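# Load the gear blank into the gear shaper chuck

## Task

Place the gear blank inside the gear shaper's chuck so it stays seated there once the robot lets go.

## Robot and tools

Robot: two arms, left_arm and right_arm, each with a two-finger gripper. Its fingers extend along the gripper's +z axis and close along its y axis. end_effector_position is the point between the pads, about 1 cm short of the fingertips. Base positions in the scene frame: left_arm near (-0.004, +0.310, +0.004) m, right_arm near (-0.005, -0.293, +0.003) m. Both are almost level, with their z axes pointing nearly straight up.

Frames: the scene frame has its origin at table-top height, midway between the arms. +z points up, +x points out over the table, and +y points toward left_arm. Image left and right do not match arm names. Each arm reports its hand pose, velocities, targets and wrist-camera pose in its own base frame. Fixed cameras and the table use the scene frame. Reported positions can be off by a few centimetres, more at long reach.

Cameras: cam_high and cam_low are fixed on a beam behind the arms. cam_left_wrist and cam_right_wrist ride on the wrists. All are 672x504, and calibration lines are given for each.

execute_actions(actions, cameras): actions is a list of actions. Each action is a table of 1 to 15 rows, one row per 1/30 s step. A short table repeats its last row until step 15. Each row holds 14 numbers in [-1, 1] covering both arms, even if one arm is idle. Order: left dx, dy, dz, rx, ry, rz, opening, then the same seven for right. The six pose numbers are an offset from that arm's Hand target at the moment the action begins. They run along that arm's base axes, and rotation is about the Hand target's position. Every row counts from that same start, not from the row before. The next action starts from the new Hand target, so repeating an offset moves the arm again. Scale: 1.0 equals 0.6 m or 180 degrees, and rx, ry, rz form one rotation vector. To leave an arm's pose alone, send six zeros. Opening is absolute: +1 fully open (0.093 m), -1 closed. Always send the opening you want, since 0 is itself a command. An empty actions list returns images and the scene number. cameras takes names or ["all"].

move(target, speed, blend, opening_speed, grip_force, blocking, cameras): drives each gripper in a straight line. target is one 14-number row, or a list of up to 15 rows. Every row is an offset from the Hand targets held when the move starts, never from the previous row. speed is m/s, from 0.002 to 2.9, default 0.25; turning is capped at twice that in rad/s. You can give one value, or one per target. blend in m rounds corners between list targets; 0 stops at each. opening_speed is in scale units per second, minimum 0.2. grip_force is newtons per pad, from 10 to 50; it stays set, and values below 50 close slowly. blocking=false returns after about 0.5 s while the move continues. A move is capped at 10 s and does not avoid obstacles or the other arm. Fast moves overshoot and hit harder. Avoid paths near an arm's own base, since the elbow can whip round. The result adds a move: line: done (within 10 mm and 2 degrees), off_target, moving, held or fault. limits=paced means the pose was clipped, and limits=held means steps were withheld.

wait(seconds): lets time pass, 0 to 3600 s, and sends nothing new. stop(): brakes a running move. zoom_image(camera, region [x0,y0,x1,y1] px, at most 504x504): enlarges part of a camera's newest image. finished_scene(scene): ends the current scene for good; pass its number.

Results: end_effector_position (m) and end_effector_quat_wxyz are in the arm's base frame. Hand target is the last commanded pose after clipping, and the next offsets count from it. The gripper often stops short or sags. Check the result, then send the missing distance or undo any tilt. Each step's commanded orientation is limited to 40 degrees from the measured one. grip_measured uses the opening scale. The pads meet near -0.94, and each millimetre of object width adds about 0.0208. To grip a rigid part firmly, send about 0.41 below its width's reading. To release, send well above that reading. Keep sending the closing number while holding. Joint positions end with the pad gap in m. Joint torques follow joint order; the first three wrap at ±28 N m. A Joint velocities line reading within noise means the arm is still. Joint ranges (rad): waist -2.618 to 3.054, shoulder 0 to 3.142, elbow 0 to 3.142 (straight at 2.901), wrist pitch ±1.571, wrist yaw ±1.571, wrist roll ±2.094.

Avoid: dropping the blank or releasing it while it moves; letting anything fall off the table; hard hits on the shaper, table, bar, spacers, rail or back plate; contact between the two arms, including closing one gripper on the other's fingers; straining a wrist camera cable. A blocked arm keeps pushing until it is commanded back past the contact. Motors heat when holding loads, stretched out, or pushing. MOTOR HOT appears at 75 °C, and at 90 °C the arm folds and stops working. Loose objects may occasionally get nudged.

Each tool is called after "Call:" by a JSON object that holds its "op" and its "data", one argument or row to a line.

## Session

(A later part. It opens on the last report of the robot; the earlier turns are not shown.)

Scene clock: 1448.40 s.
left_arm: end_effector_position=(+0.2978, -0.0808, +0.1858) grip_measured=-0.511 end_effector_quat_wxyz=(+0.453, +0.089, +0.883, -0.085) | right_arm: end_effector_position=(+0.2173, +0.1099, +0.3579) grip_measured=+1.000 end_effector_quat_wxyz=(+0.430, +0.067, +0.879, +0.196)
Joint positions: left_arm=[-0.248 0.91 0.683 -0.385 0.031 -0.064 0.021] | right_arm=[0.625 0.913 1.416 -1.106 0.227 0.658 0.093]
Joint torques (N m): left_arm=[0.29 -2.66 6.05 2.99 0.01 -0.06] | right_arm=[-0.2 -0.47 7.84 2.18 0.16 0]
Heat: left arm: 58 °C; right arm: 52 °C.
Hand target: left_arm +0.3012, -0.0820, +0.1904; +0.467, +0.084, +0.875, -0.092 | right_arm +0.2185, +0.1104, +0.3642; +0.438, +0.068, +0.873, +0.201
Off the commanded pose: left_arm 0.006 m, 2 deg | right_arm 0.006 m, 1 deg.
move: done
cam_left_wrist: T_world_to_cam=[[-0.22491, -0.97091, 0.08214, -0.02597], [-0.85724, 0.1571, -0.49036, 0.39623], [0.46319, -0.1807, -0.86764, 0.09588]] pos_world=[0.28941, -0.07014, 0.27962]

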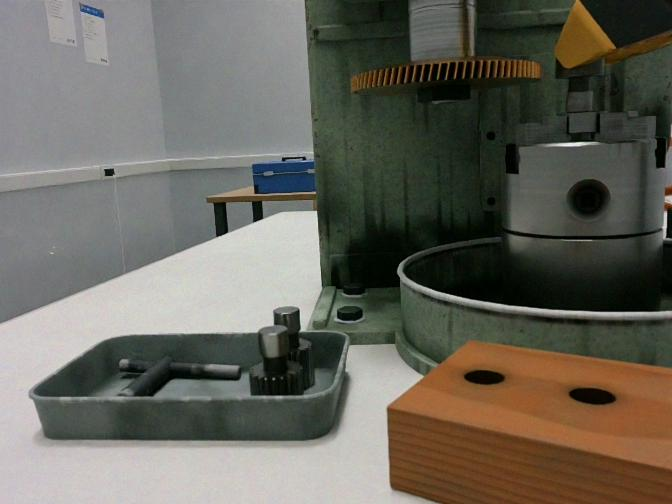

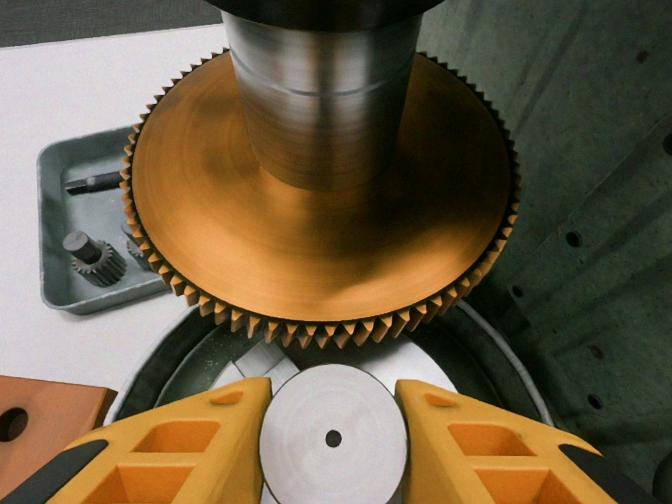

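Call:
{"op": "zoom_image", "data": {
  "camera": "cam_left_wrist",
  "region": [170, 320, 290, 410]
}}

Call:
{"op": "zoom_image", "data": {
  "camera": "cam_left_wrist",
  "region": [360, 320, 480, 410]
}}

Call:
{"op": "zoom_image", "data": {
  "camera": "cam_left_wrist",
  "region": [200, 10, 290, 190]
}}

Call:
{"op": "zoom_image", "data": {
  "camera": "cam_left_wrist",
  "region": [350, 10, 440, 190]
}}

Scaled by 4.200 from the camera's image (finer frame: 960x720).

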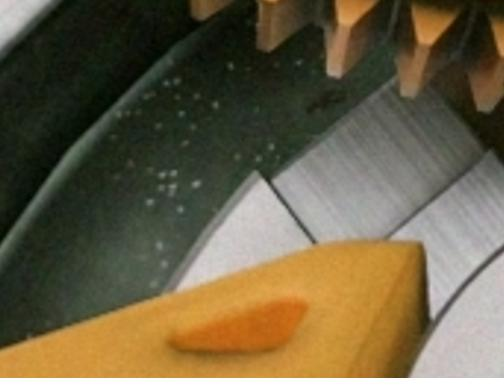

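Scaled by 4.200 from the camera's image (finer frame: 960x720).

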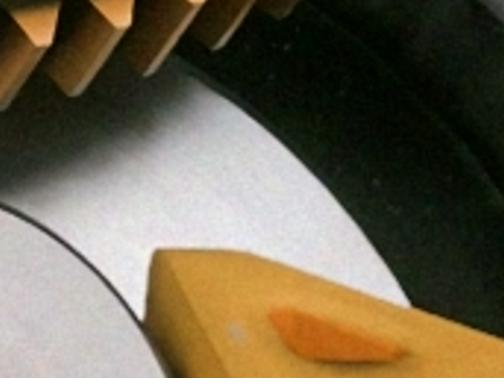

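Scaled by 2.800 from the camera's image (finer frame: 960x720).

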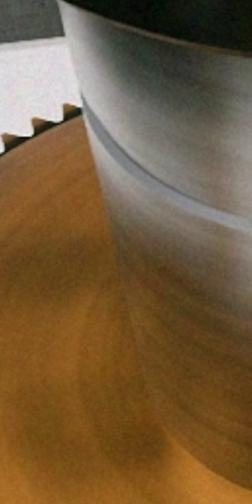

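Scaled by 2.800 from the camera's image (finer frame: 960x720).

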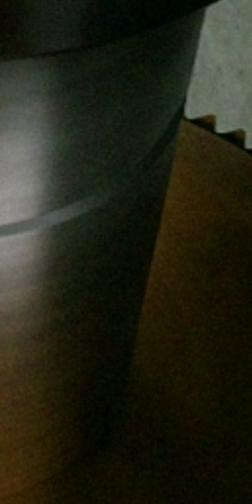

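Call:
{"op": "move", "data": {
  "target": [
    [-0.0018, -0.0008, 0.015, 0, 0, 0, -0.8, 0, 0, 0, 0, 0, 0, 1.0],
    [-0.0018, -0.0008, -0.01, 0, 0, 0, -0.8, 0, 0, 0, 0, 0, 0, 1.0]
  ],
  "speed": 0.05,
  "cameras": ["cam_low", "cam_left_wrist"]
}}

Call:
{"op": "zoom_image", "data": {
  "camera": "cam_low",
  "region": [540, 50, 630, 140]
}}

Scene clock: 1501.23 s.
left_arm: end_effector_position=(+0.3003, -0.0814, +0.1857) grip_measured=-0.511 end_effector_quat_wxyz=(+0.463, +0.087, +0.878, -0.087) | right_arm: end_effector_position=(+0.2173, +0.1099, +0.3579) grip_measured=+1.000 end_effector_quat_wxyz=(+0.430, +0.067, +0.879, +0.196)
Joint positions: left_arm=[-0.248 0.908 0.663 -0.345 0.031 -0.066 0.021] | right_arm=[0.625 0.913 1.416 -1.106 0.227 0.658 0.093]
Joint torques (N m): left_arm=[-0.18 -2.78 5.5 2.82 0 -0.06] | right_arm=[-0.2 -0.47 7.83 2.18 0.16 0]
Heat: left arm: 58 °C; right arm: 52 °C.
Hand target: left_arm +0.3002, -0.0825, +0.1844; +0.467, +0.084, +0.875, -0.092 | right_arm +0.2185, +0.1104, +0.3642; +0.438, +0.068, +0.873, +0.201
Off the commanded pose: left_arm 0.002 m, 1 deg | right_arm 0.006 m, 1 deg.
move: done
cam_left_wrist: T_world_to_cam=[[-0.22543, -0.9706, 0.08441, -0.02619], [-0.84678, 0.15235, -0.50967, 0.39842], [0.48182, -0.18637, -0.85622, 0.08632]] pos_world=[0.28988, -0.07003, 0.27918]

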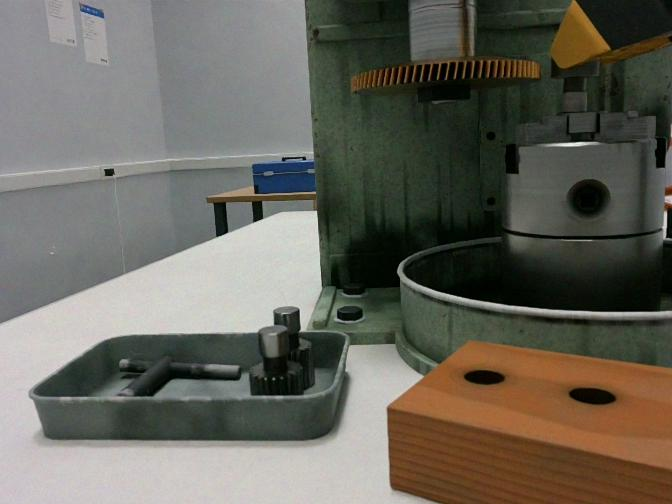

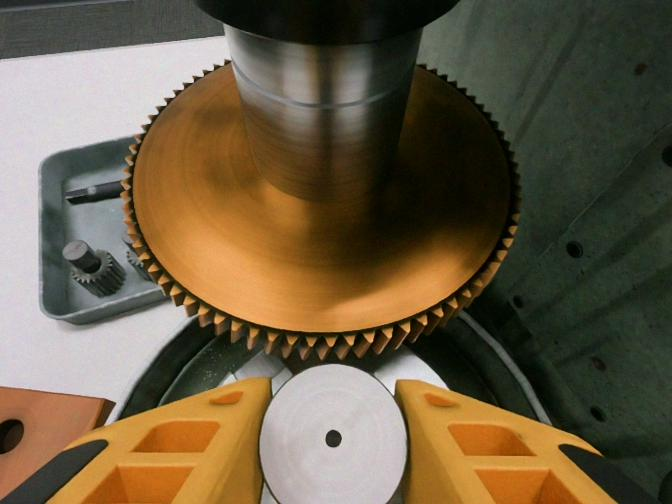

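Scaled by 5.600 from the camera's image (finer frame: 960x720).

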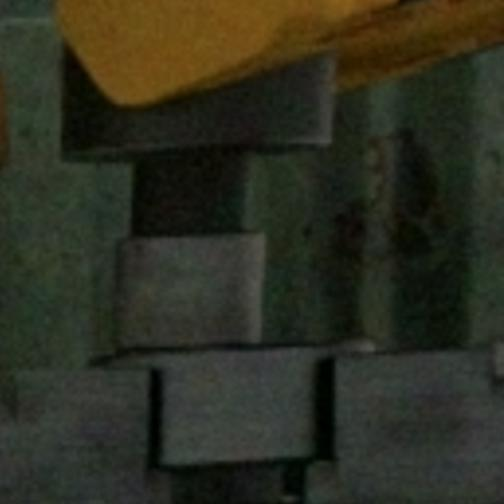

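Call:
{"op": "move", "data": {
  "target": [
    [-0.003, 0.0, 0.035, 0, 0, 0, -0.8, 0, 0, 0, 0, 0, 0, 1.0],
    [-0.003, 0.0, 0.02, 0, 0, 0, -0.8, 0, 0, 0, 0, 0, 0, 1.0]
  ],
  "speed": 0.06,
  "cameras": ["cam_low", "cam_left_wrist"]
}}

Call:
{"op": "zoom_image", "data": {
  "camera": "cam_low",
  "region": [540, 40, 630, 130]
}}

Scene clock: 1513.03 s.
left_arm: end_effector_position=(+0.2953, -0.0801, +0.1858) grip_measured=-0.511 end_effector_quat_wxyz=(+0.447, +0.087, +0.886, -0.085) | right_arm: end_effector_position=(+0.2173, +0.1099, +0.3579) grip_measured=+1.000 end_effector_quat_wxyz=(+0.430, +0.067, +0.879, +0.196)
Joint positions: left_arm=[-0.248 0.908 0.693 -0.412 0.031 -0.068 0.021] | right_arm=[0.625 0.913 1.416 -1.106 0.227 0.658 0.093]
Joint torques (N m): left_arm=[-0.39 -3.56 6.79 2.94 -0.02 -0.08] | right_arm=[-0.24 -0.47 7.86 2.19 0.16 0]
Heat: left arm: 57 °C; right arm: 52 °C.
Hand target: left_arm +0.2984, -0.0825, +0.1965; +0.467, +0.084, +0.875, -0.092 | right_arm +0.2185, +0.1104, +0.3642; +0.438, +0.068, +0.873, +0.201
Off the commanded pose: left_arm 0.011 m, 3 deg | right_arm 0.006 m, 1 deg.
move: off_target (left_arm)
cam_left_wrist: T_world_to_cam=[[-0.22154, -0.97145, 0.08489, -0.02745], [-0.86481, 0.1555, -0.47742, 0.39363], [0.45059, -0.17918, -0.87457, 0.10232]] pos_world=[0.28823, -0.06954, 0.27974]

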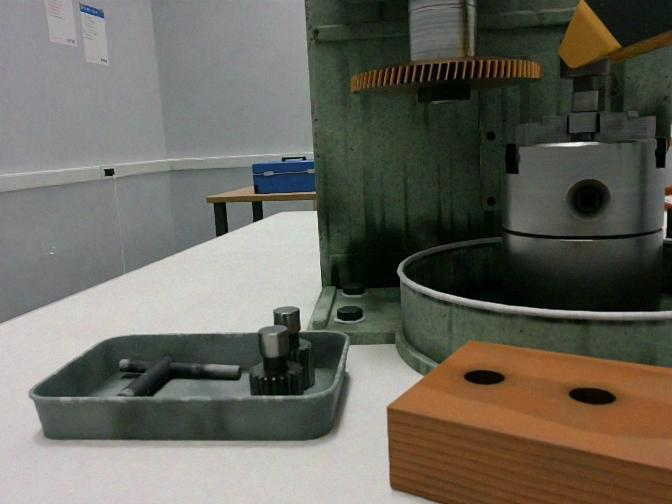

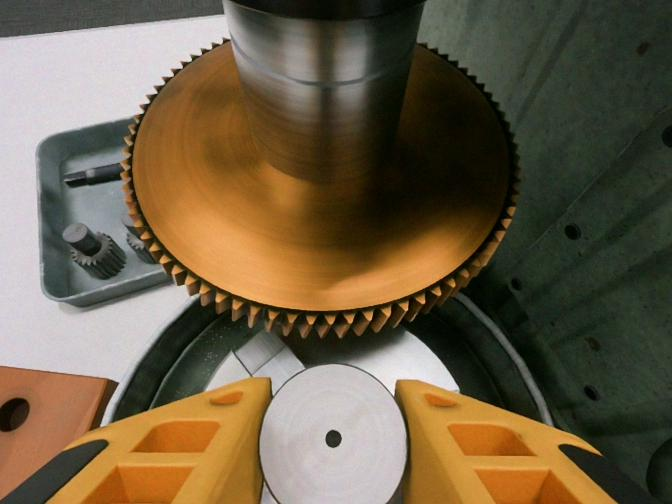

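Scaled by 5.600 from the camera's image (finer frame: 960x720).

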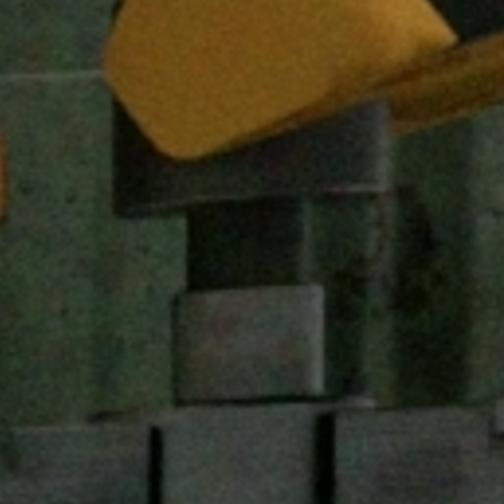

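Call:
{"op": "move", "data": {
  "target": [
    [0.003, -0.001, 0.058, 0, 0, 0, -0.8, 0, 0, 0, 0, 0, 0, 1.0],
    [0.0037, -0.0005, 0.0003, 0, 0, 0, -0.8, 0, 0, 0, 0, 0, 0, 1.0]
  ],
  "speed": 0.06,
  "cameras": ["cam_low", "cam_left_wrist"]
}}

Call:
{"op": "zoom_image", "data": {
  "camera": "cam_low",
  "region": [540, 40, 630, 130]
}}

Scene clock: 1552.67 s.
left_arm: end_effector_position=(+0.2966, -0.0805, +0.1909) grip_measured=-0.511 end_effector_quat_wxyz=(+0.451, +0.087, +0.884, -0.086) | right_arm: end_effector_position=(+0.2173, +0.1099, +0.3579) grip_measured=+1.000 end_effector_quat_wxyz=(+0.430, +0.067, +0.879, +0.196)
Joint positions: left_arm=[-0.248 0.908 0.705 -0.414 0.031 -0.069 0.021] | right_arm=[0.625 0.913 1.416 -1.106 0.227 0.658 0.093]
Joint torques (N m): left_arm=[-0.17 -2.55 6.17 3.03 -0.01 -0.03] | right_arm=[-0.23 -0.47 7.84 2.19 0.16 0]
Heat: left arm: 56 °C; right arm: 52 °C.
Hand target: left_arm +0.3006, -0.0828, +0.1967; +0.467, +0.084, +0.875, -0.092 | right_arm +0.2185, +0.1104, +0.3642; +0.438, +0.068, +0.873, +0.201
Off the commanded pose: left_arm 0.007 m, 2 deg | right_arm 0.006 m, 1 deg.
move: done
cam_left_wrist: T_world_to_cam=[[-0.22192, -0.97129, 0.08574, -0.0279], [-0.86018, 0.1536, -0.48632, 0.39741], [0.45919, -0.18168, -0.86957, 0.10243]] pos_world=[0.28862, -0.06954, 0.28472]

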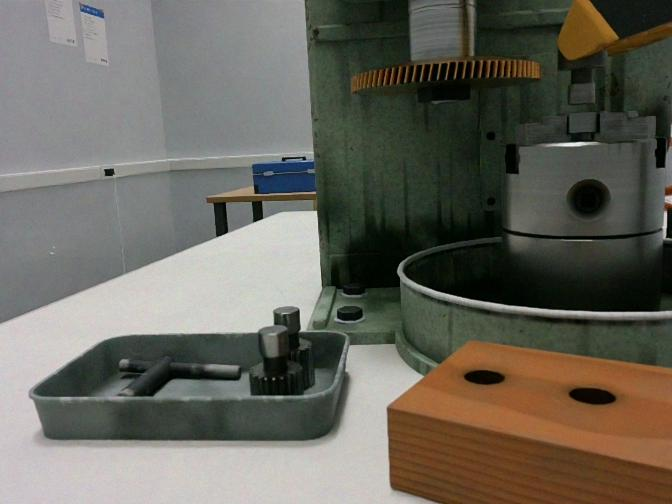

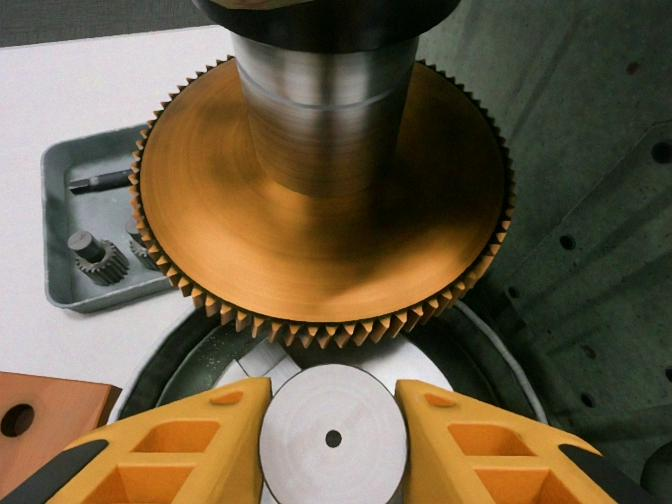

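Scaled by 5.600 from the camera's image (finer frame: 960x720).

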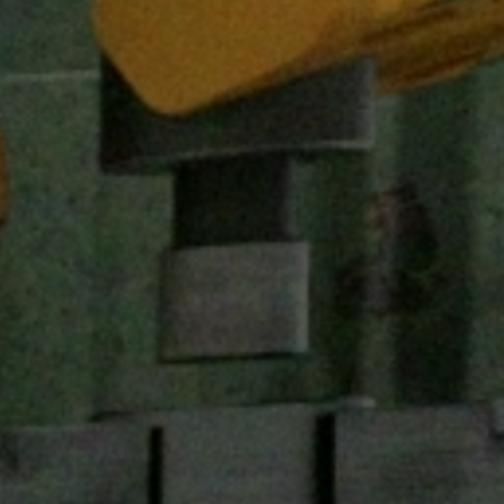

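Call:
{"op": "zoom_image", "data": {
  "camera": "cam_left_wrist",
  "region": [200, 340, 260, 400]
}}

Call:
{"op": "zoom_image", "data": {
  "camera": "cam_left_wrist",
  "region": [395, 325, 465, 395]
}}

Call:
{"op": "zoom_image", "data": {
  "camera": "cam_left_wrist",
  "region": [220, 25, 270, 175]
}}

Call:
{"op": "zoom_image", "data": {
  "camera": "cam_left_wrist",
  "region": [375, 25, 425, 175]
}}

Scaled by 8.400 from the camera's image (finer frame: 960x720).

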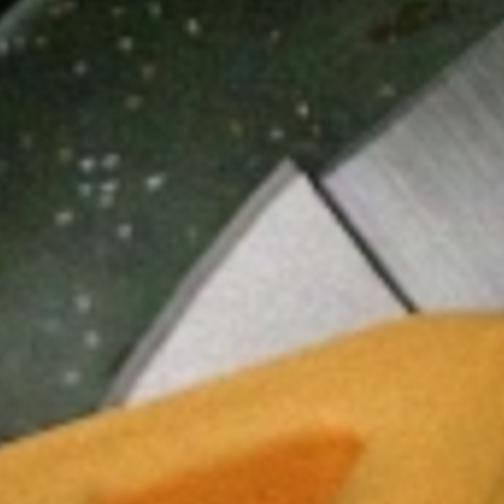

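Scaled by 7.200 from the camera's image (finer frame: 960x720).

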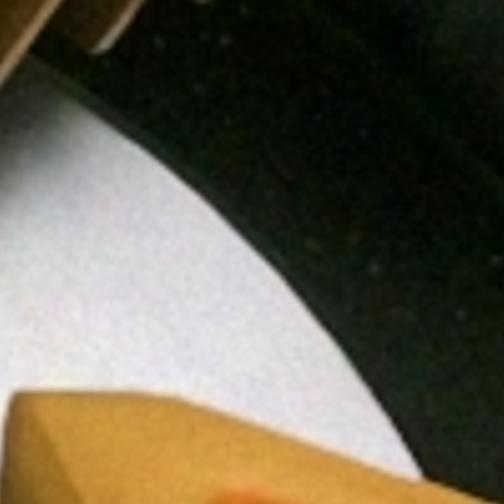

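Scaled by 3.360 from the camera's image (finer frame: 960x720).

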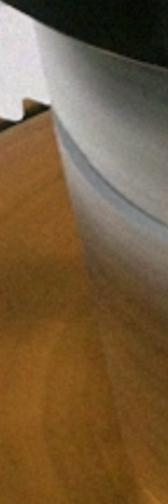

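Scaled by 3.360 from the camera's image (finer frame: 960x720).

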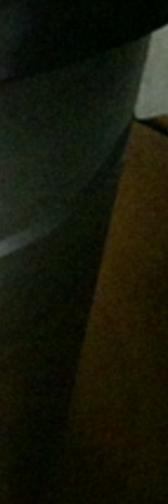

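Call:
{"op": "move", "data": {
  "target": [-0.0007, -0.0031, -0.005, 0, 0, 0, -0.8, 0, 0, 0, 0, 0, 0, 1.0],
  "speed": 0.04,
  "cameras": ["cam_low", "cam_left_wrist"]
}}

Call:
{"op": "zoom_image", "data": {
  "camera": "cam_low",
  "region": [540, 40, 630, 130]
}}

Scene clock: 1610.47 s.
left_arm: end_effector_position=(+0.2962, -0.0821, +0.1878) grip_measured=-0.511 end_effector_quat_wxyz=(+0.451, +0.087, +0.884, -0.088) | right_arm: end_effector_position=(+0.2173, +0.1099, +0.3579) grip_measured=+1.000 end_effector_quat_wxyz=(+0.430, +0.067, +0.879, +0.196)
Joint positions: left_arm=[-0.253 0.908 0.693 -0.402 0.031 -0.073 0.021] | right_arm=[0.625 0.913 1.416 -1.106 0.227 0.658 0.093]
Joint torques (N m): left_arm=[-0.79 -2.51 6.24 3.02 -0.11 -0.07] | right_arm=[-0.21 -0.46 7.82 2.18 0.16 0]
Heat: left arm: 57 °C; right arm: 52 °C.
Hand target: left_arm +0.3002, -0.0846, +0.1937; +0.467, +0.084, +0.875, -0.092 | right_arm +0.2185, +0.1104, +0.3642; +0.438, +0.068, +0.873, +0.201
Off the commanded pose: left_arm 0.008 m, 2 deg | right_arm 0.006 m, 1 deg.
move: done
cam_left_wrist: T_world_to_cam=[[-0.22446, -0.97037, 0.08945, -0.02917], [-0.86042, 0.15426, -0.48567, 0.39582], [0.45748, -0.18598, -0.86955, 0.09968]] pos_world=[0.28842, -0.07083, 0.28152]

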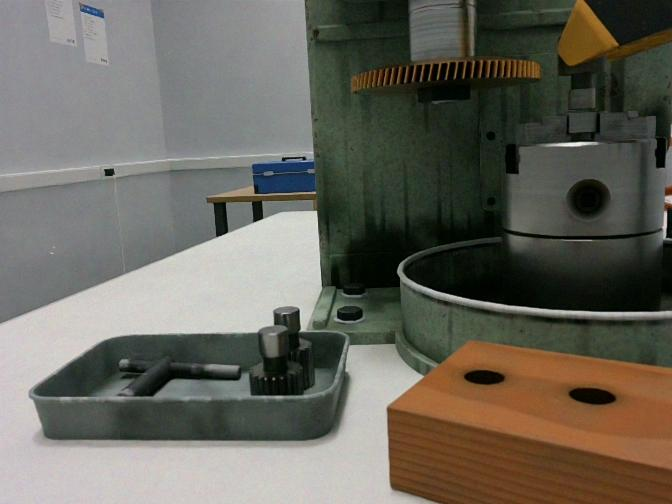

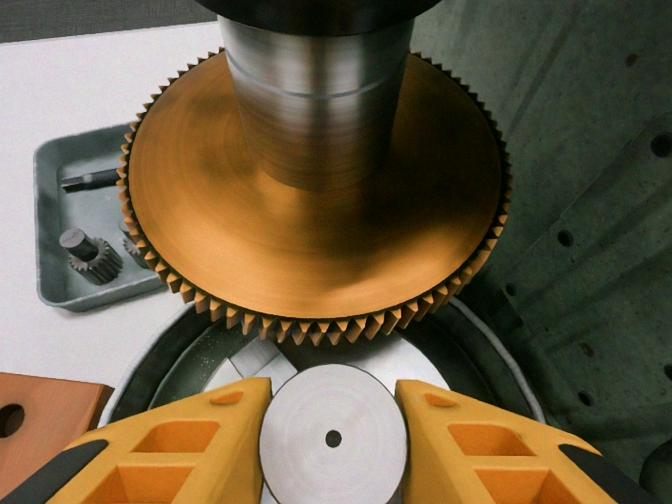

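Scaled by 5.600 from the camera's image (finer frame: 960x720).

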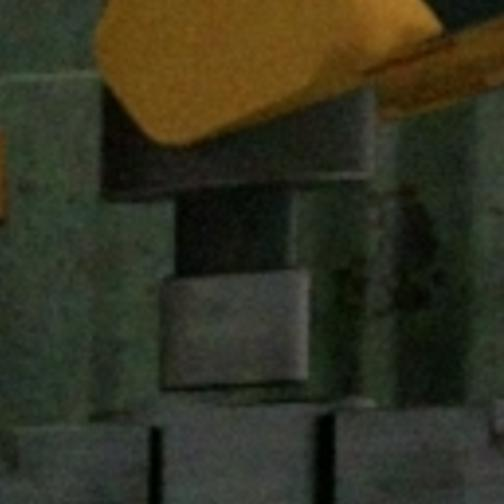

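Call:
{"op": "move", "data": {
  "target": [
    [0.0005, 0.0, 0.0, 0.0093, -0.0021, 0, -0.8, 0, 0, 0, 0, 0, 0, 1.0],
    [0.0005, 0.0003, -0.0133, 0.0093, -0.0021, 0, -0.8, 0, 0, 0, 0, 0, 0, 1.0]
  ],
  "speed": 0.04,
  "cameras": ["cam_low", "cam_left_wrist"]
}}

Call:
{"op": "zoom_image", "data": {
  "camera": "cam_low",
  "region": [540, 40, 630, 130]
}}

Scene clock: 1623.83 s.
left_arm: end_effector_position=(+0.2969, -0.0824, +0.1848) grip_measured=-0.511 end_effector_quat_wxyz=(+0.456, +0.087, +0.882, -0.080) | right_arm: end_effector_position=(+0.2173, +0.1099, +0.3579) grip_measured=+1.000 end_effector_quat_wxyz=(+0.430, +0.067, +0.879, +0.196)
Joint positions: left_arm=[-0.269 0.905 0.673 -0.375 0.003 -0.074 0.021] | right_arm=[0.625 0.913 1.416 -1.106 0.227 0.658 0.093]
Joint torques (N m): left_arm=[-0.66 -2.06 5.44 3.08 -0.13 0.08] | right_arm=[-0.23 -0.46 7.83 2.18 0.16 -0.01]
Heat: left arm: 59 °C; right arm: 52 °C.
Hand target: left_arm +0.3005, -0.0845, +0.1857; +0.469, +0.091, +0.875, -0.079 | right_arm +0.2185, +0.1104, +0.3642; +0.438, +0.068, +0.873, +0.201
Off the commanded pose: left_arm 0.004 m, 2 deg | right_arm 0.006 m, 1 deg.
move: done
cam_left_wrist: T_world_to_cam=[[-0.21814, -0.97313, 0.07376, -0.02828], [-0.85504, 0.15414, -0.49513, 0.39519], [0.47045, -0.17108, -0.86568, 0.09341]] pos_world=[0.28779, -0.07246, 0.27862]

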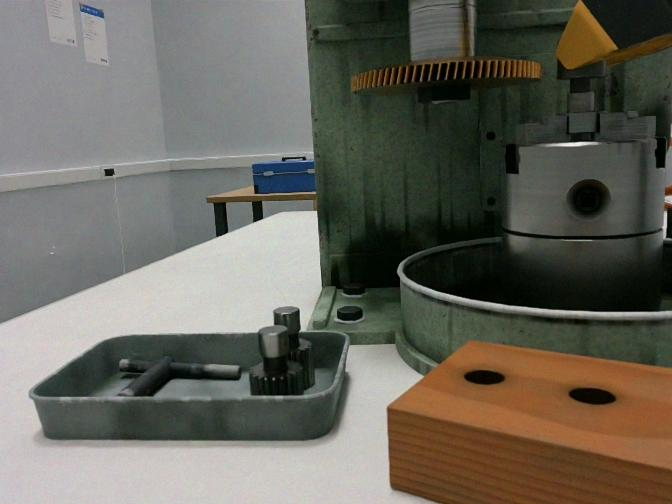

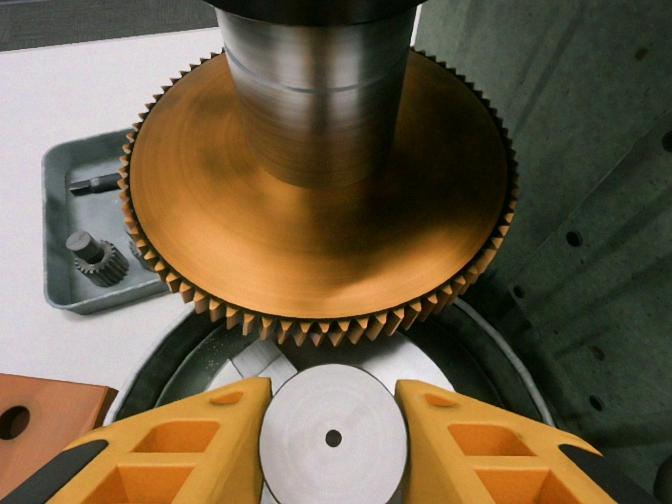

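Scaled by 5.600 from the camera's image (finer frame: 960x720).

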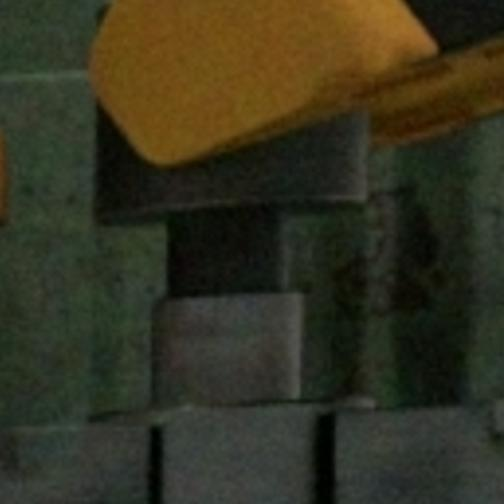

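Call:
{"op": "zoom_image", "data": {
  "camera": "cam_low",
  "region": [555, 90, 605, 140]
}}

Call:
{"op": "zoom_image", "data": {
  "camera": "cam_left_wrist",
  "region": [200, 340, 260, 400]
}}

Call:
{"op": "zoom_image", "data": {
  "camera": "cam_left_wrist",
  "region": [395, 325, 465, 395]
}}

Call:
{"op": "zoom_image", "data": {
  "camera": "cam_left_wrist",
  "region": [200, 0, 430, 190]
}}

Scaled by 10.080 from the camera's image (finer frame: 960x720).

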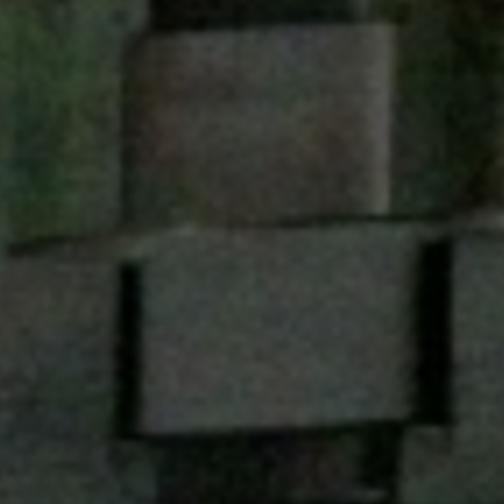

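Scaled by 8.400 from the camera's image (finer frame: 960x720).

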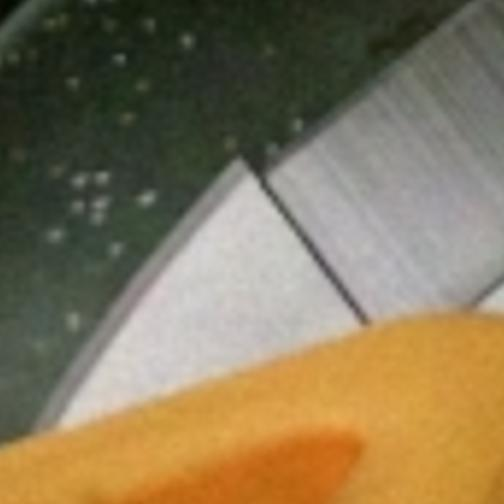

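Scaled by 7.200 from the camera's image (finer frame: 960x720).

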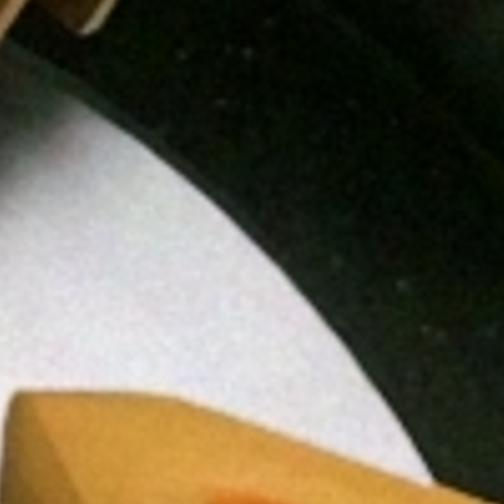

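Scaled by 2.191 from the camera's image (finer frame: 960x720).

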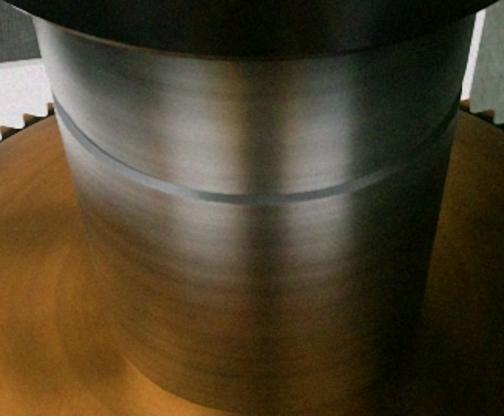

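Call:
{"op": "move", "data": {
  "target": [-0.0015, 0.0075, -0.002, 0, 0, 0, -0.8, 0, 0, 0, 0, 0, 0, 1.0],
  "speed": 0.01
}}

Scene clock: 1693.63 s.
left_arm: end_effector_position=(+0.2969, -0.0806, +0.1847) grip_measured=-0.511 end_effector_quat_wxyz=(+0.460, +0.087, +0.880, -0.079) | right_arm: end_effector_position=(+0.2173, +0.1099, +0.3579) grip_measured=+1.000 end_effector_quat_wxyz=(+0.430, +0.067, +0.879, +0.196)
Joint positions: left_arm=[-0.261 0.897 0.664 -0.366 0.007 -0.068 0.021] | right_arm=[0.625 0.913 1.416 -1.106 0.227 0.658 0.093]
Joint torques (N m): left_arm=[0.88 -2.22 5.42 2.98 0.02 0.14] | right_arm=[-0.24 -0.47 7.86 2.18 0.17 0]
Heat: left arm: 62 °C; right arm: 52 °C.
Hand target: left_arm +0.2996, -0.0799, +0.1845; +0.469, +0.091, +0.875, -0.079 | right_arm +0.2185, +0.1104, +0.3642; +0.438, +0.068, +0.873, +0.201
Off the commanded pose: left_arm 0.003 m, 1 deg | right_arm 0.006 m, 1 deg.
move: done

Call:
{"op": "move", "data": {
  "target": [
    [-0.0043, -0.0035, -0.0025, 0, 0, 0, -0.8, 0, 0, 0, 0, 0, 0, 1.0],
    [-0.0043, -0.0085, -0.0025, 0, 0, 0, -0.8, 0, 0, 0, 0, 0, 0, 1.0],
    [0, -0.011, -0.0025, 0, 0, 0, -0.8, 0, 0, 0, 0, 0, 0, 1.0],
    [0.0043, -0.0085, -0.0025, 0, 0, 0, -0.8, 0, 0, 0, 0, 0, 0, 1.0],
    [0.0043, -0.0035, -0.0025, 0, 0, 0, -0.8, 0, 0, 0, 0, 0, 0, 1.0],
    [0, -0.001, -0.0025, 0, 0, 0, -0.8, 0, 0, 0, 0, 0, 0, 1.0],
    [-0.0065, -0.0022, -0.0025, 0, 0, 0, -0.8, 0, 0, 0, 0, 0, 0, 1.0],
    [-0.0065, -0.0097, -0.0025, 0, 0, 0, -0.8, 0, 0, 0, 0, 0, 0, 1.0],
    [0, -0.0135, -0.0025, 0, 0, 0, -0.8, 0, 0, 0, 0, 0, 0, 1.0],
    [0, -0.006, -0.0025, 0, 0, 0, -0.8, 0, 0, 0, 0, 0, 0, 1.0]
  ],
  "speed": 0.02,
  "blend": 0.001,
  "cameras": ["cam_low", "cam_left_wrist"]
}}

Call:
{"op": "zoom_image", "data": {
  "camera": "cam_low",
  "region": [540, 40, 630, 130]
}}

Scene clock: 1763.30 s.
left_arm: end_effector_position=(+0.2962, -0.0826, +0.1847) grip_measured=-0.511 end_effector_quat_wxyz=(+0.466, +0.090, +0.877, -0.075) | right_arm: end_effector_position=(+0.2173, +0.1099, +0.3579) grip_measured=+1.000 end_effector_quat_wxyz=(+0.430, +0.067, +0.879, +0.196)
Joint positions: left_arm=[-0.28 0.889 0.652 -0.352 -0.015 -0.067 0.021] | right_arm=[0.625 0.913 1.416 -1.106 0.227 0.658 0.093]
Joint torques (N m): left_arm=[0.77 -1.07 6.01 2.93 0.06 0.06] | right_arm=[-0.21 -0.47 7.83 2.19 0.17 0]
Heat: left arm: 57 °C; right arm: 52 °C.
Hand target: left_arm +0.2996, -0.0836, +0.1831; +0.469, +0.091, +0.875, -0.079 | right_arm +0.2185, +0.1104, +0.3642; +0.438, +0.068, +0.873, +0.201
Off the commanded pose: left_arm 0.004 m, 1 deg | right_arm 0.006 m, 1 deg.
move: done
cam_left_wrist: T_world_to_cam=[[-0.22001, -0.9737, 0.05921, -0.02543], [-0.8438, 0.1595, -0.51241, 0.39484], [0.48949, -0.1627, -0.8567, 0.08706]] pos_world=[0.28496, -0.07357, 0.2784]

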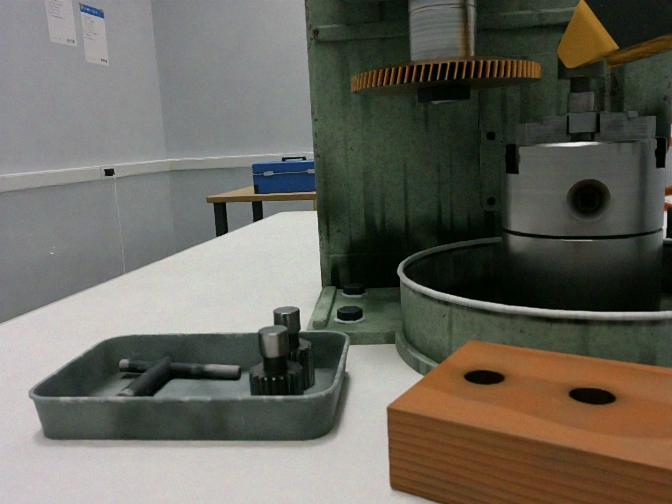

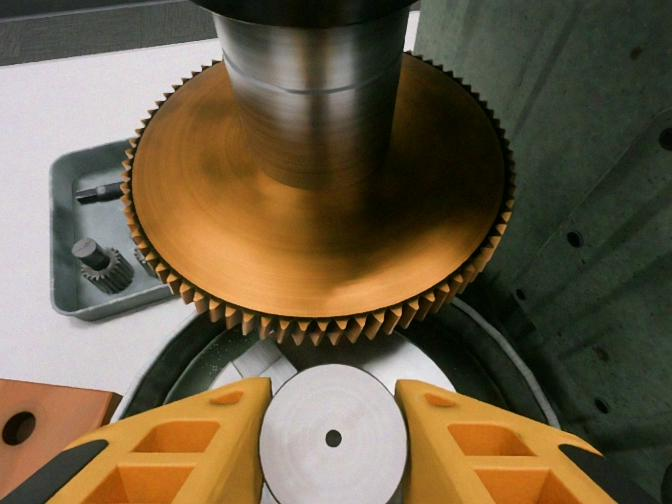

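Scaled by 5.600 from the camera's image (finer frame: 960x720).

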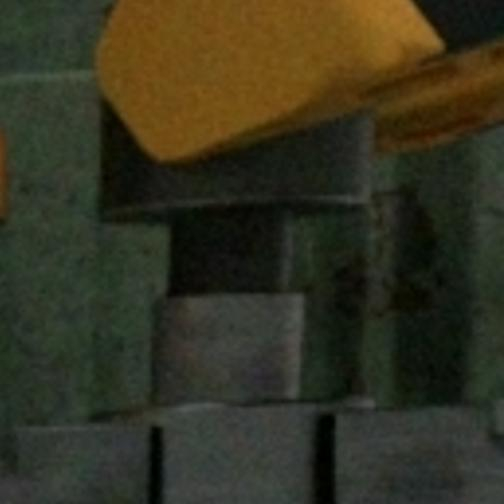

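Call:
{"op": "move", "data": {
  "target": [
    [0.0, 0.0, 0.045, 0, 0, 0, -0.8, 0, 0, 0, 0, 0, 0, 1.0],
    [-0.073, 0.017, 0.075, 0, 0, 0, -0.8, 0, 0, 0, 0, 0, 0, 1.0]
  ],
  "speed": 0.1,
  "blend": [0.01, 0],
  "cameras": ["cam_low", "cam_left_wrist"]
}}

Call:
{"op": "zoom_image", "data": {
  "camera": "cam_left_wrist",
  "region": [230, 240, 440, 390]
}}

Scene clock: 1775.10 s.
left_arm: end_effector_position=(+0.2519, -0.0701, +0.2058) grip_measured=-0.511 end_effector_quat_wxyz=(+0.441, +0.092, +0.890, -0.071) | right_arm: end_effector_position=(+0.2173, +0.1099, +0.3579) grip_measured=+1.000 end_effector_quat_wxyz=(+0.430, +0.067, +0.879, +0.196)
Joint positions: left_arm=[-0.28 0.729 0.738 -0.653 -0.014 -0.067 0.021] | right_arm=[0.625 0.913 1.416 -1.106 0.227 0.658 0.093]
Joint torques (N m): left_arm=[-0.69 -1.66 9.7 2.74 -0.07 -0.01] | right_arm=[-0.21 -0.44 7.86 2.18 0.17 -0.01]
Heat: left arm: 59 °C; right arm: 52 °C.
Hand target: left_arm +0.2558, -0.0734, +0.2280; +0.469, +0.091, +0.875, -0.079 | right_arm +0.2185, +0.1104, +0.3642; +0.438, +0.068, +0.873, +0.201
Off the commanded pose: left_arm 0.023 m, 4 deg | right_arm 0.006 m, 1 deg.
move: off_target (left_arm)
cam_left_wrist: T_world_to_cam=[[-0.21778, -0.97436, 0.05653, -0.02424], [-0.87007, 0.16757, -0.46358, 0.36339], [0.44222, -0.15014, -0.88425, 0.14733]] pos_world=[0.24574, -0.06239, 0.3001]

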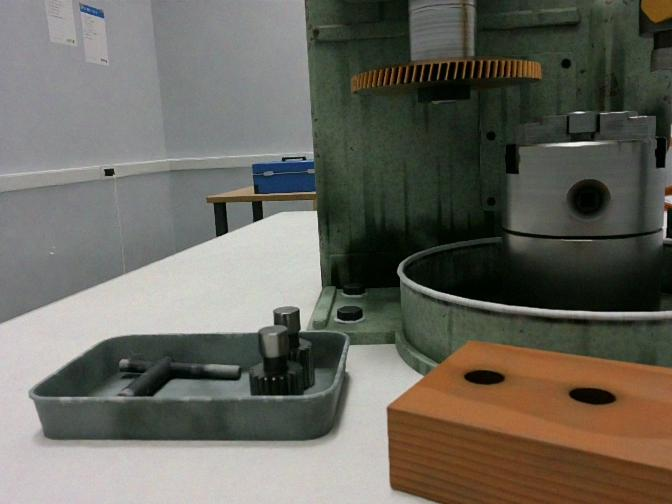

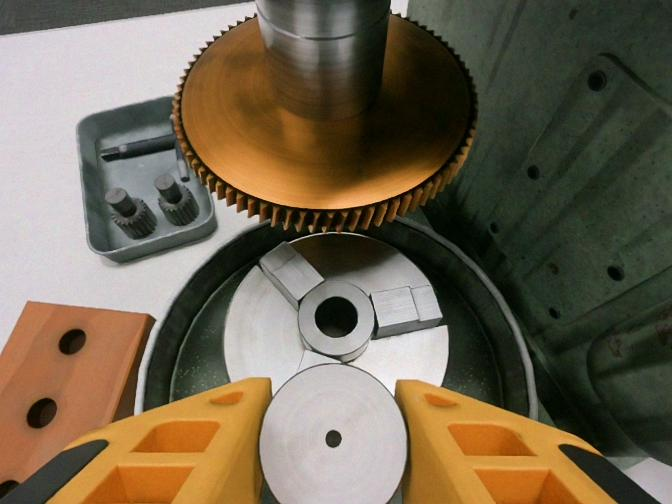

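Scaled by 2.400 from the camera's image (finer frame: 960x720).

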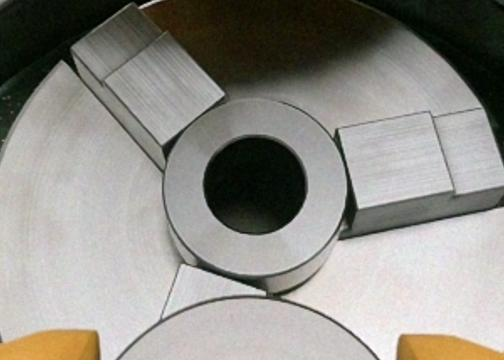

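Call:
{"op": "zoom_image", "data": {
  "camera": "cam_left_wrist",
  "region": [215, 225, 345, 385]
}}

Call:
{"op": "zoom_image", "data": {
  "camera": "cam_left_wrist",
  "region": [335, 225, 465, 385]
}}

Call:
{"op": "zoom_image", "data": {
  "camera": "cam_left_wrist",
  "region": [245, 0, 405, 130]
}}

Call:
{"op": "zoom_image", "data": {
  "camera": "cam_left_wrist",
  "region": [290, 270, 390, 370]
}}

Scaled by 3.150 from the camera's image (finer frame: 960x720).

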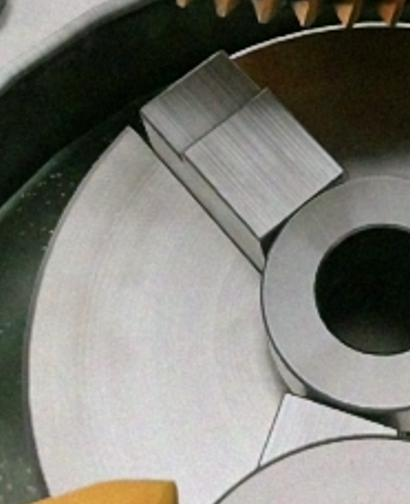

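Scaled by 3.150 from the camera's image (finer frame: 960x720).

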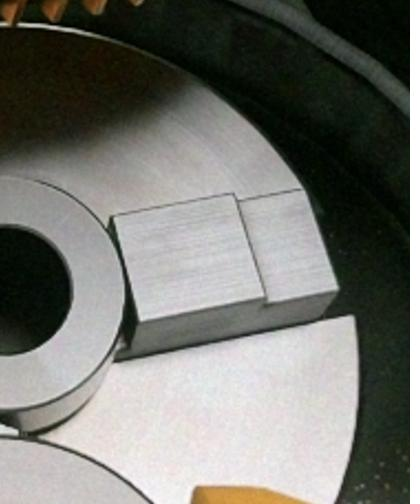

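Scaled by 3.150 from the camera's image (finer frame: 960x720).

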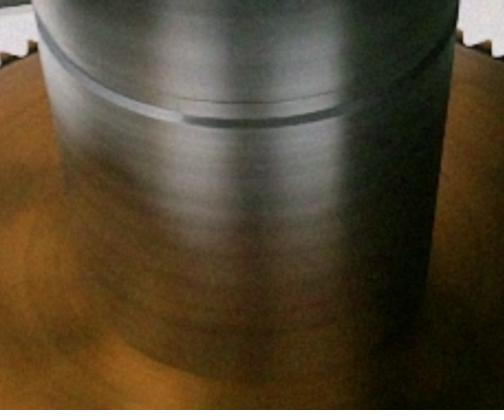

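Scaled by 5.040 from the camera's image (finer frame: 960x720).

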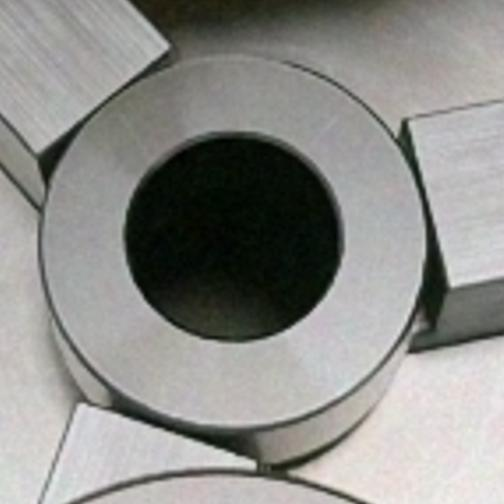

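Call:
{"op": "zoom_image", "data": {
  "camera": "cam_low",
  "region": [555, 95, 605, 145]
}}

Call:
{"op": "zoom_image", "data": {
  "camera": "cam_low",
  "region": [510, 95, 672, 160]
}}

Call:
{"op": "zoom_image", "data": {
  "camera": "cam_low",
  "region": [490, 150, 530, 300]
}}

Call:
{"op": "zoom_image", "data": {
  "camera": "cam_low",
  "region": [632, 150, 672, 300]
}}

Scaled by 10.080 from the camera's image (finer frame: 960x720).

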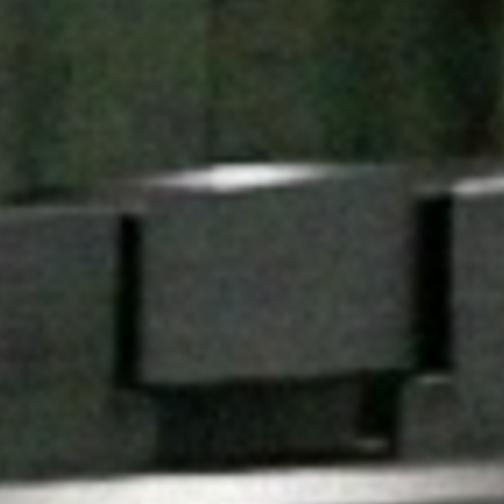

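Scaled by 3.111 from the camera's image (finer frame: 960x720).

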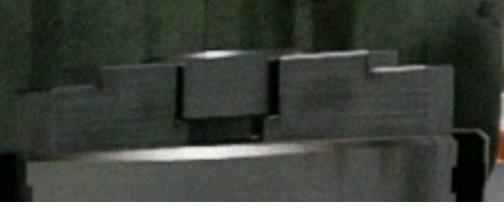

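Scaled by 3.360 from the camera's image (finer frame: 960x720).

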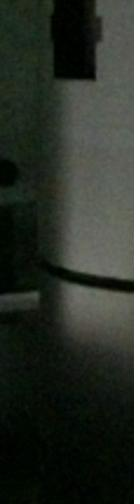

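Scaled by 3.360 from the camera's image (finer frame: 960x720).

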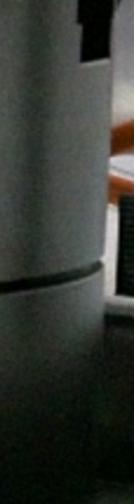

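Call:
{"op": "execute_actions", "data": {
  "actions": [],
  "cameras": ["cam_low", "cam_left_wrist"]
}}

Scene clock: 1862.23 s.
left_arm: end_effector_position=(+0.2518, -0.0701, +0.2058) grip_measured=-0.511 end_effector_quat_wxyz=(+0.441, +0.092, +0.890, -0.071) | right_arm: end_effector_position=(+0.2173, +0.1099, +0.3579) grip_measured=+1.000 end_effector_quat_wxyz=(+0.430, +0.067, +0.879, +0.196)
Joint positions: left_arm=[-0.28 0.729 0.738 -0.653 -0.014 -0.067 0.021] | right_arm=[0.625 0.913 1.416 -1.106 0.227 0.658 0.093]
Joint velocities: within noise
Joint torques (N m): left_arm=[-0.72 -1.72 9.73 2.72 -0.06 -0.03] | right_arm=[-0.21 -0.47 7.87 2.18 0.16 0]
Heat: left arm: 56 °C; right arm: 52 °C.
Hand target: left_arm +0.2558, -0.0734, +0.2280; +0.469, +0.091, +0.875, -0.079 | right_arm +0.2185, +0.1104, +0.3642; +0.438, +0.068, +0.873, +0.201
Tool commands: left_gripper/opening=-0.8 right_gripper/opening=+1.0
Off the commanded pose: left_arm 0.023 m, 4 deg | right_arm 0.006 m, 1 deg.
camera_calibration:
cam_left_wrist: T_world_to_cam=[[-0.21774, -0.97436, 0.0566, -0.02427], [-0.87024, 0.16756, -0.46326, 0.36329], [0.4419, -0.15013, -0.88441, 0.14736]] pos_world=[0.24574, -0.06239, 0.3]
Images, in order (width x height): cam_low 672x504, cam_left_wrist 672x504.

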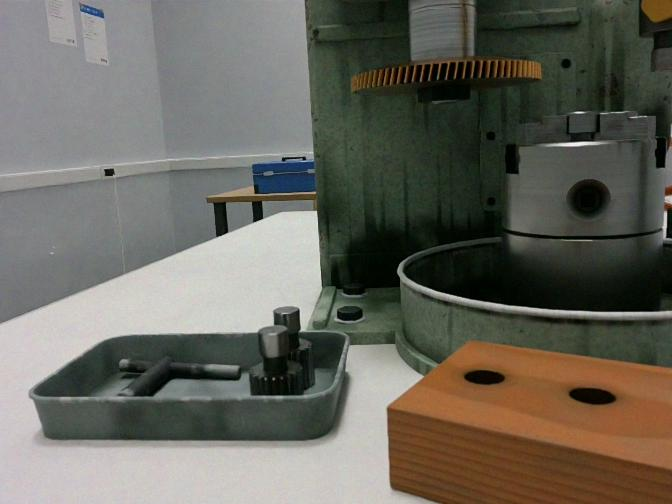

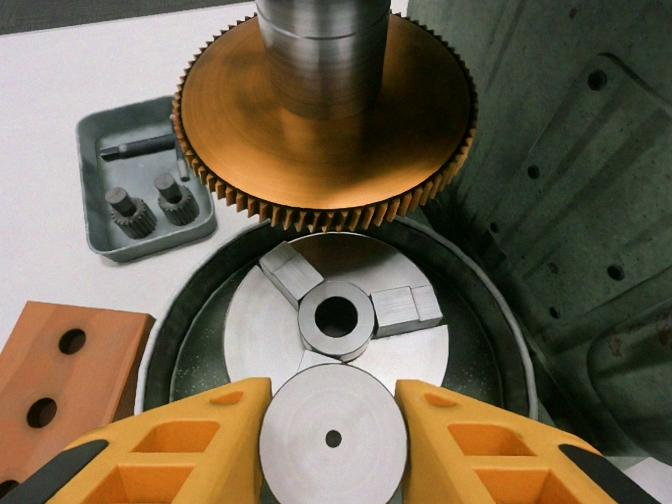

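Call:
{"op": "zoom_image", "data": {
  "camera": "cam_left_wrist",
  "region": [276, 256, 396, 376]
}}

Call:
{"op": "zoom_image", "data": {
  "camera": "cam_left_wrist",
  "region": [216, 224, 456, 404]
}}

Scaled by 4.200 from the camera's image (finer frame: 960x720).

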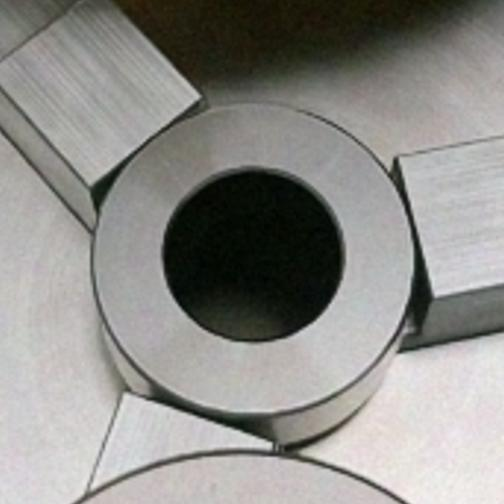

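Scaled by 2.100 from the camera's image (finer frame: 960x720).

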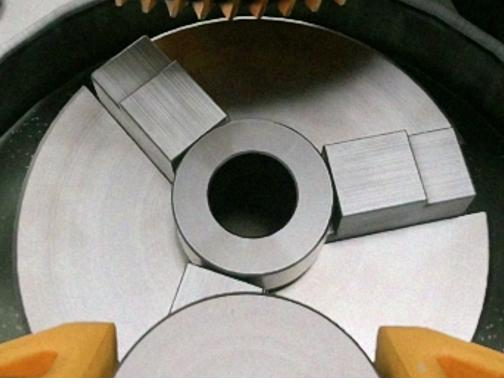

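Call:
{"op": "execute_actions", "data": {
  "actions": [],
  "cameras": ["cam_right_wrist"]
}}

Scene clock: 1982.37 s.
left_arm: end_effector_position=(+0.2518, -0.0701, +0.2058) grip_measured=-0.511 end_effector_quat_wxyz=(+0.441, +0.092, +0.890, -0.071) | right_arm: end_effector_position=(+0.2173, +0.1099, +0.3579) grip_measured=+1.000 end_effector_quat_wxyz=(+0.430, +0.067, +0.879, +0.196)
Joint positions: left_arm=[-0.28 0.729 0.738 -0.653 -0.014 -0.067 0.021] | right_arm=[0.625 0.913 1.416 -1.106 0.227 0.658 0.093]
Joint velocities: within noise
Joint torques (N m): left_arm=[-0.72 -1.72 9.7 2.72 -0.05 -0.01] | right_arm=[-0.23 -0.46 7.84 2.18 0.16 -0.01]
Heat: left arm: 55 °C; right arm: 52 °C.
Hand target: left_arm +0.2558, -0.0734, +0.2280; +0.469, +0.091, +0.875, -0.079 | right_arm +0.2185, +0.1104, +0.3642; +0.438, +0.068, +0.873, +0.201
Tool commands: left_gripper/opening=-0.8 right_gripper/opening=+1.0
Off the commanded pose: left_arm 0.023 m, 4 deg | right_arm 0.006 m, 1 deg.
Images, in order (width x height): cam_right_wrist 672x504.

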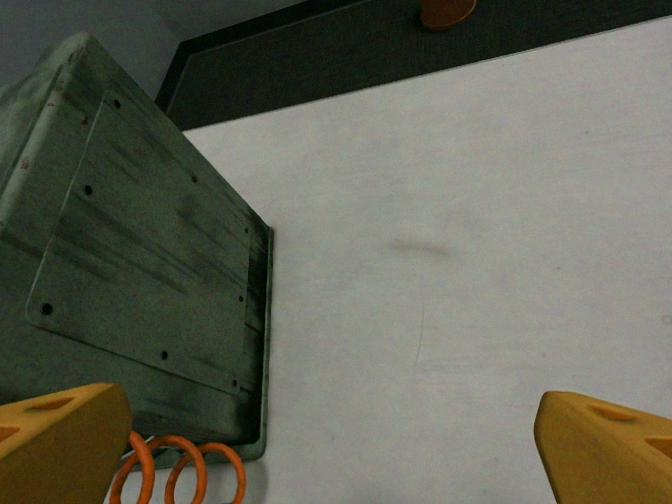

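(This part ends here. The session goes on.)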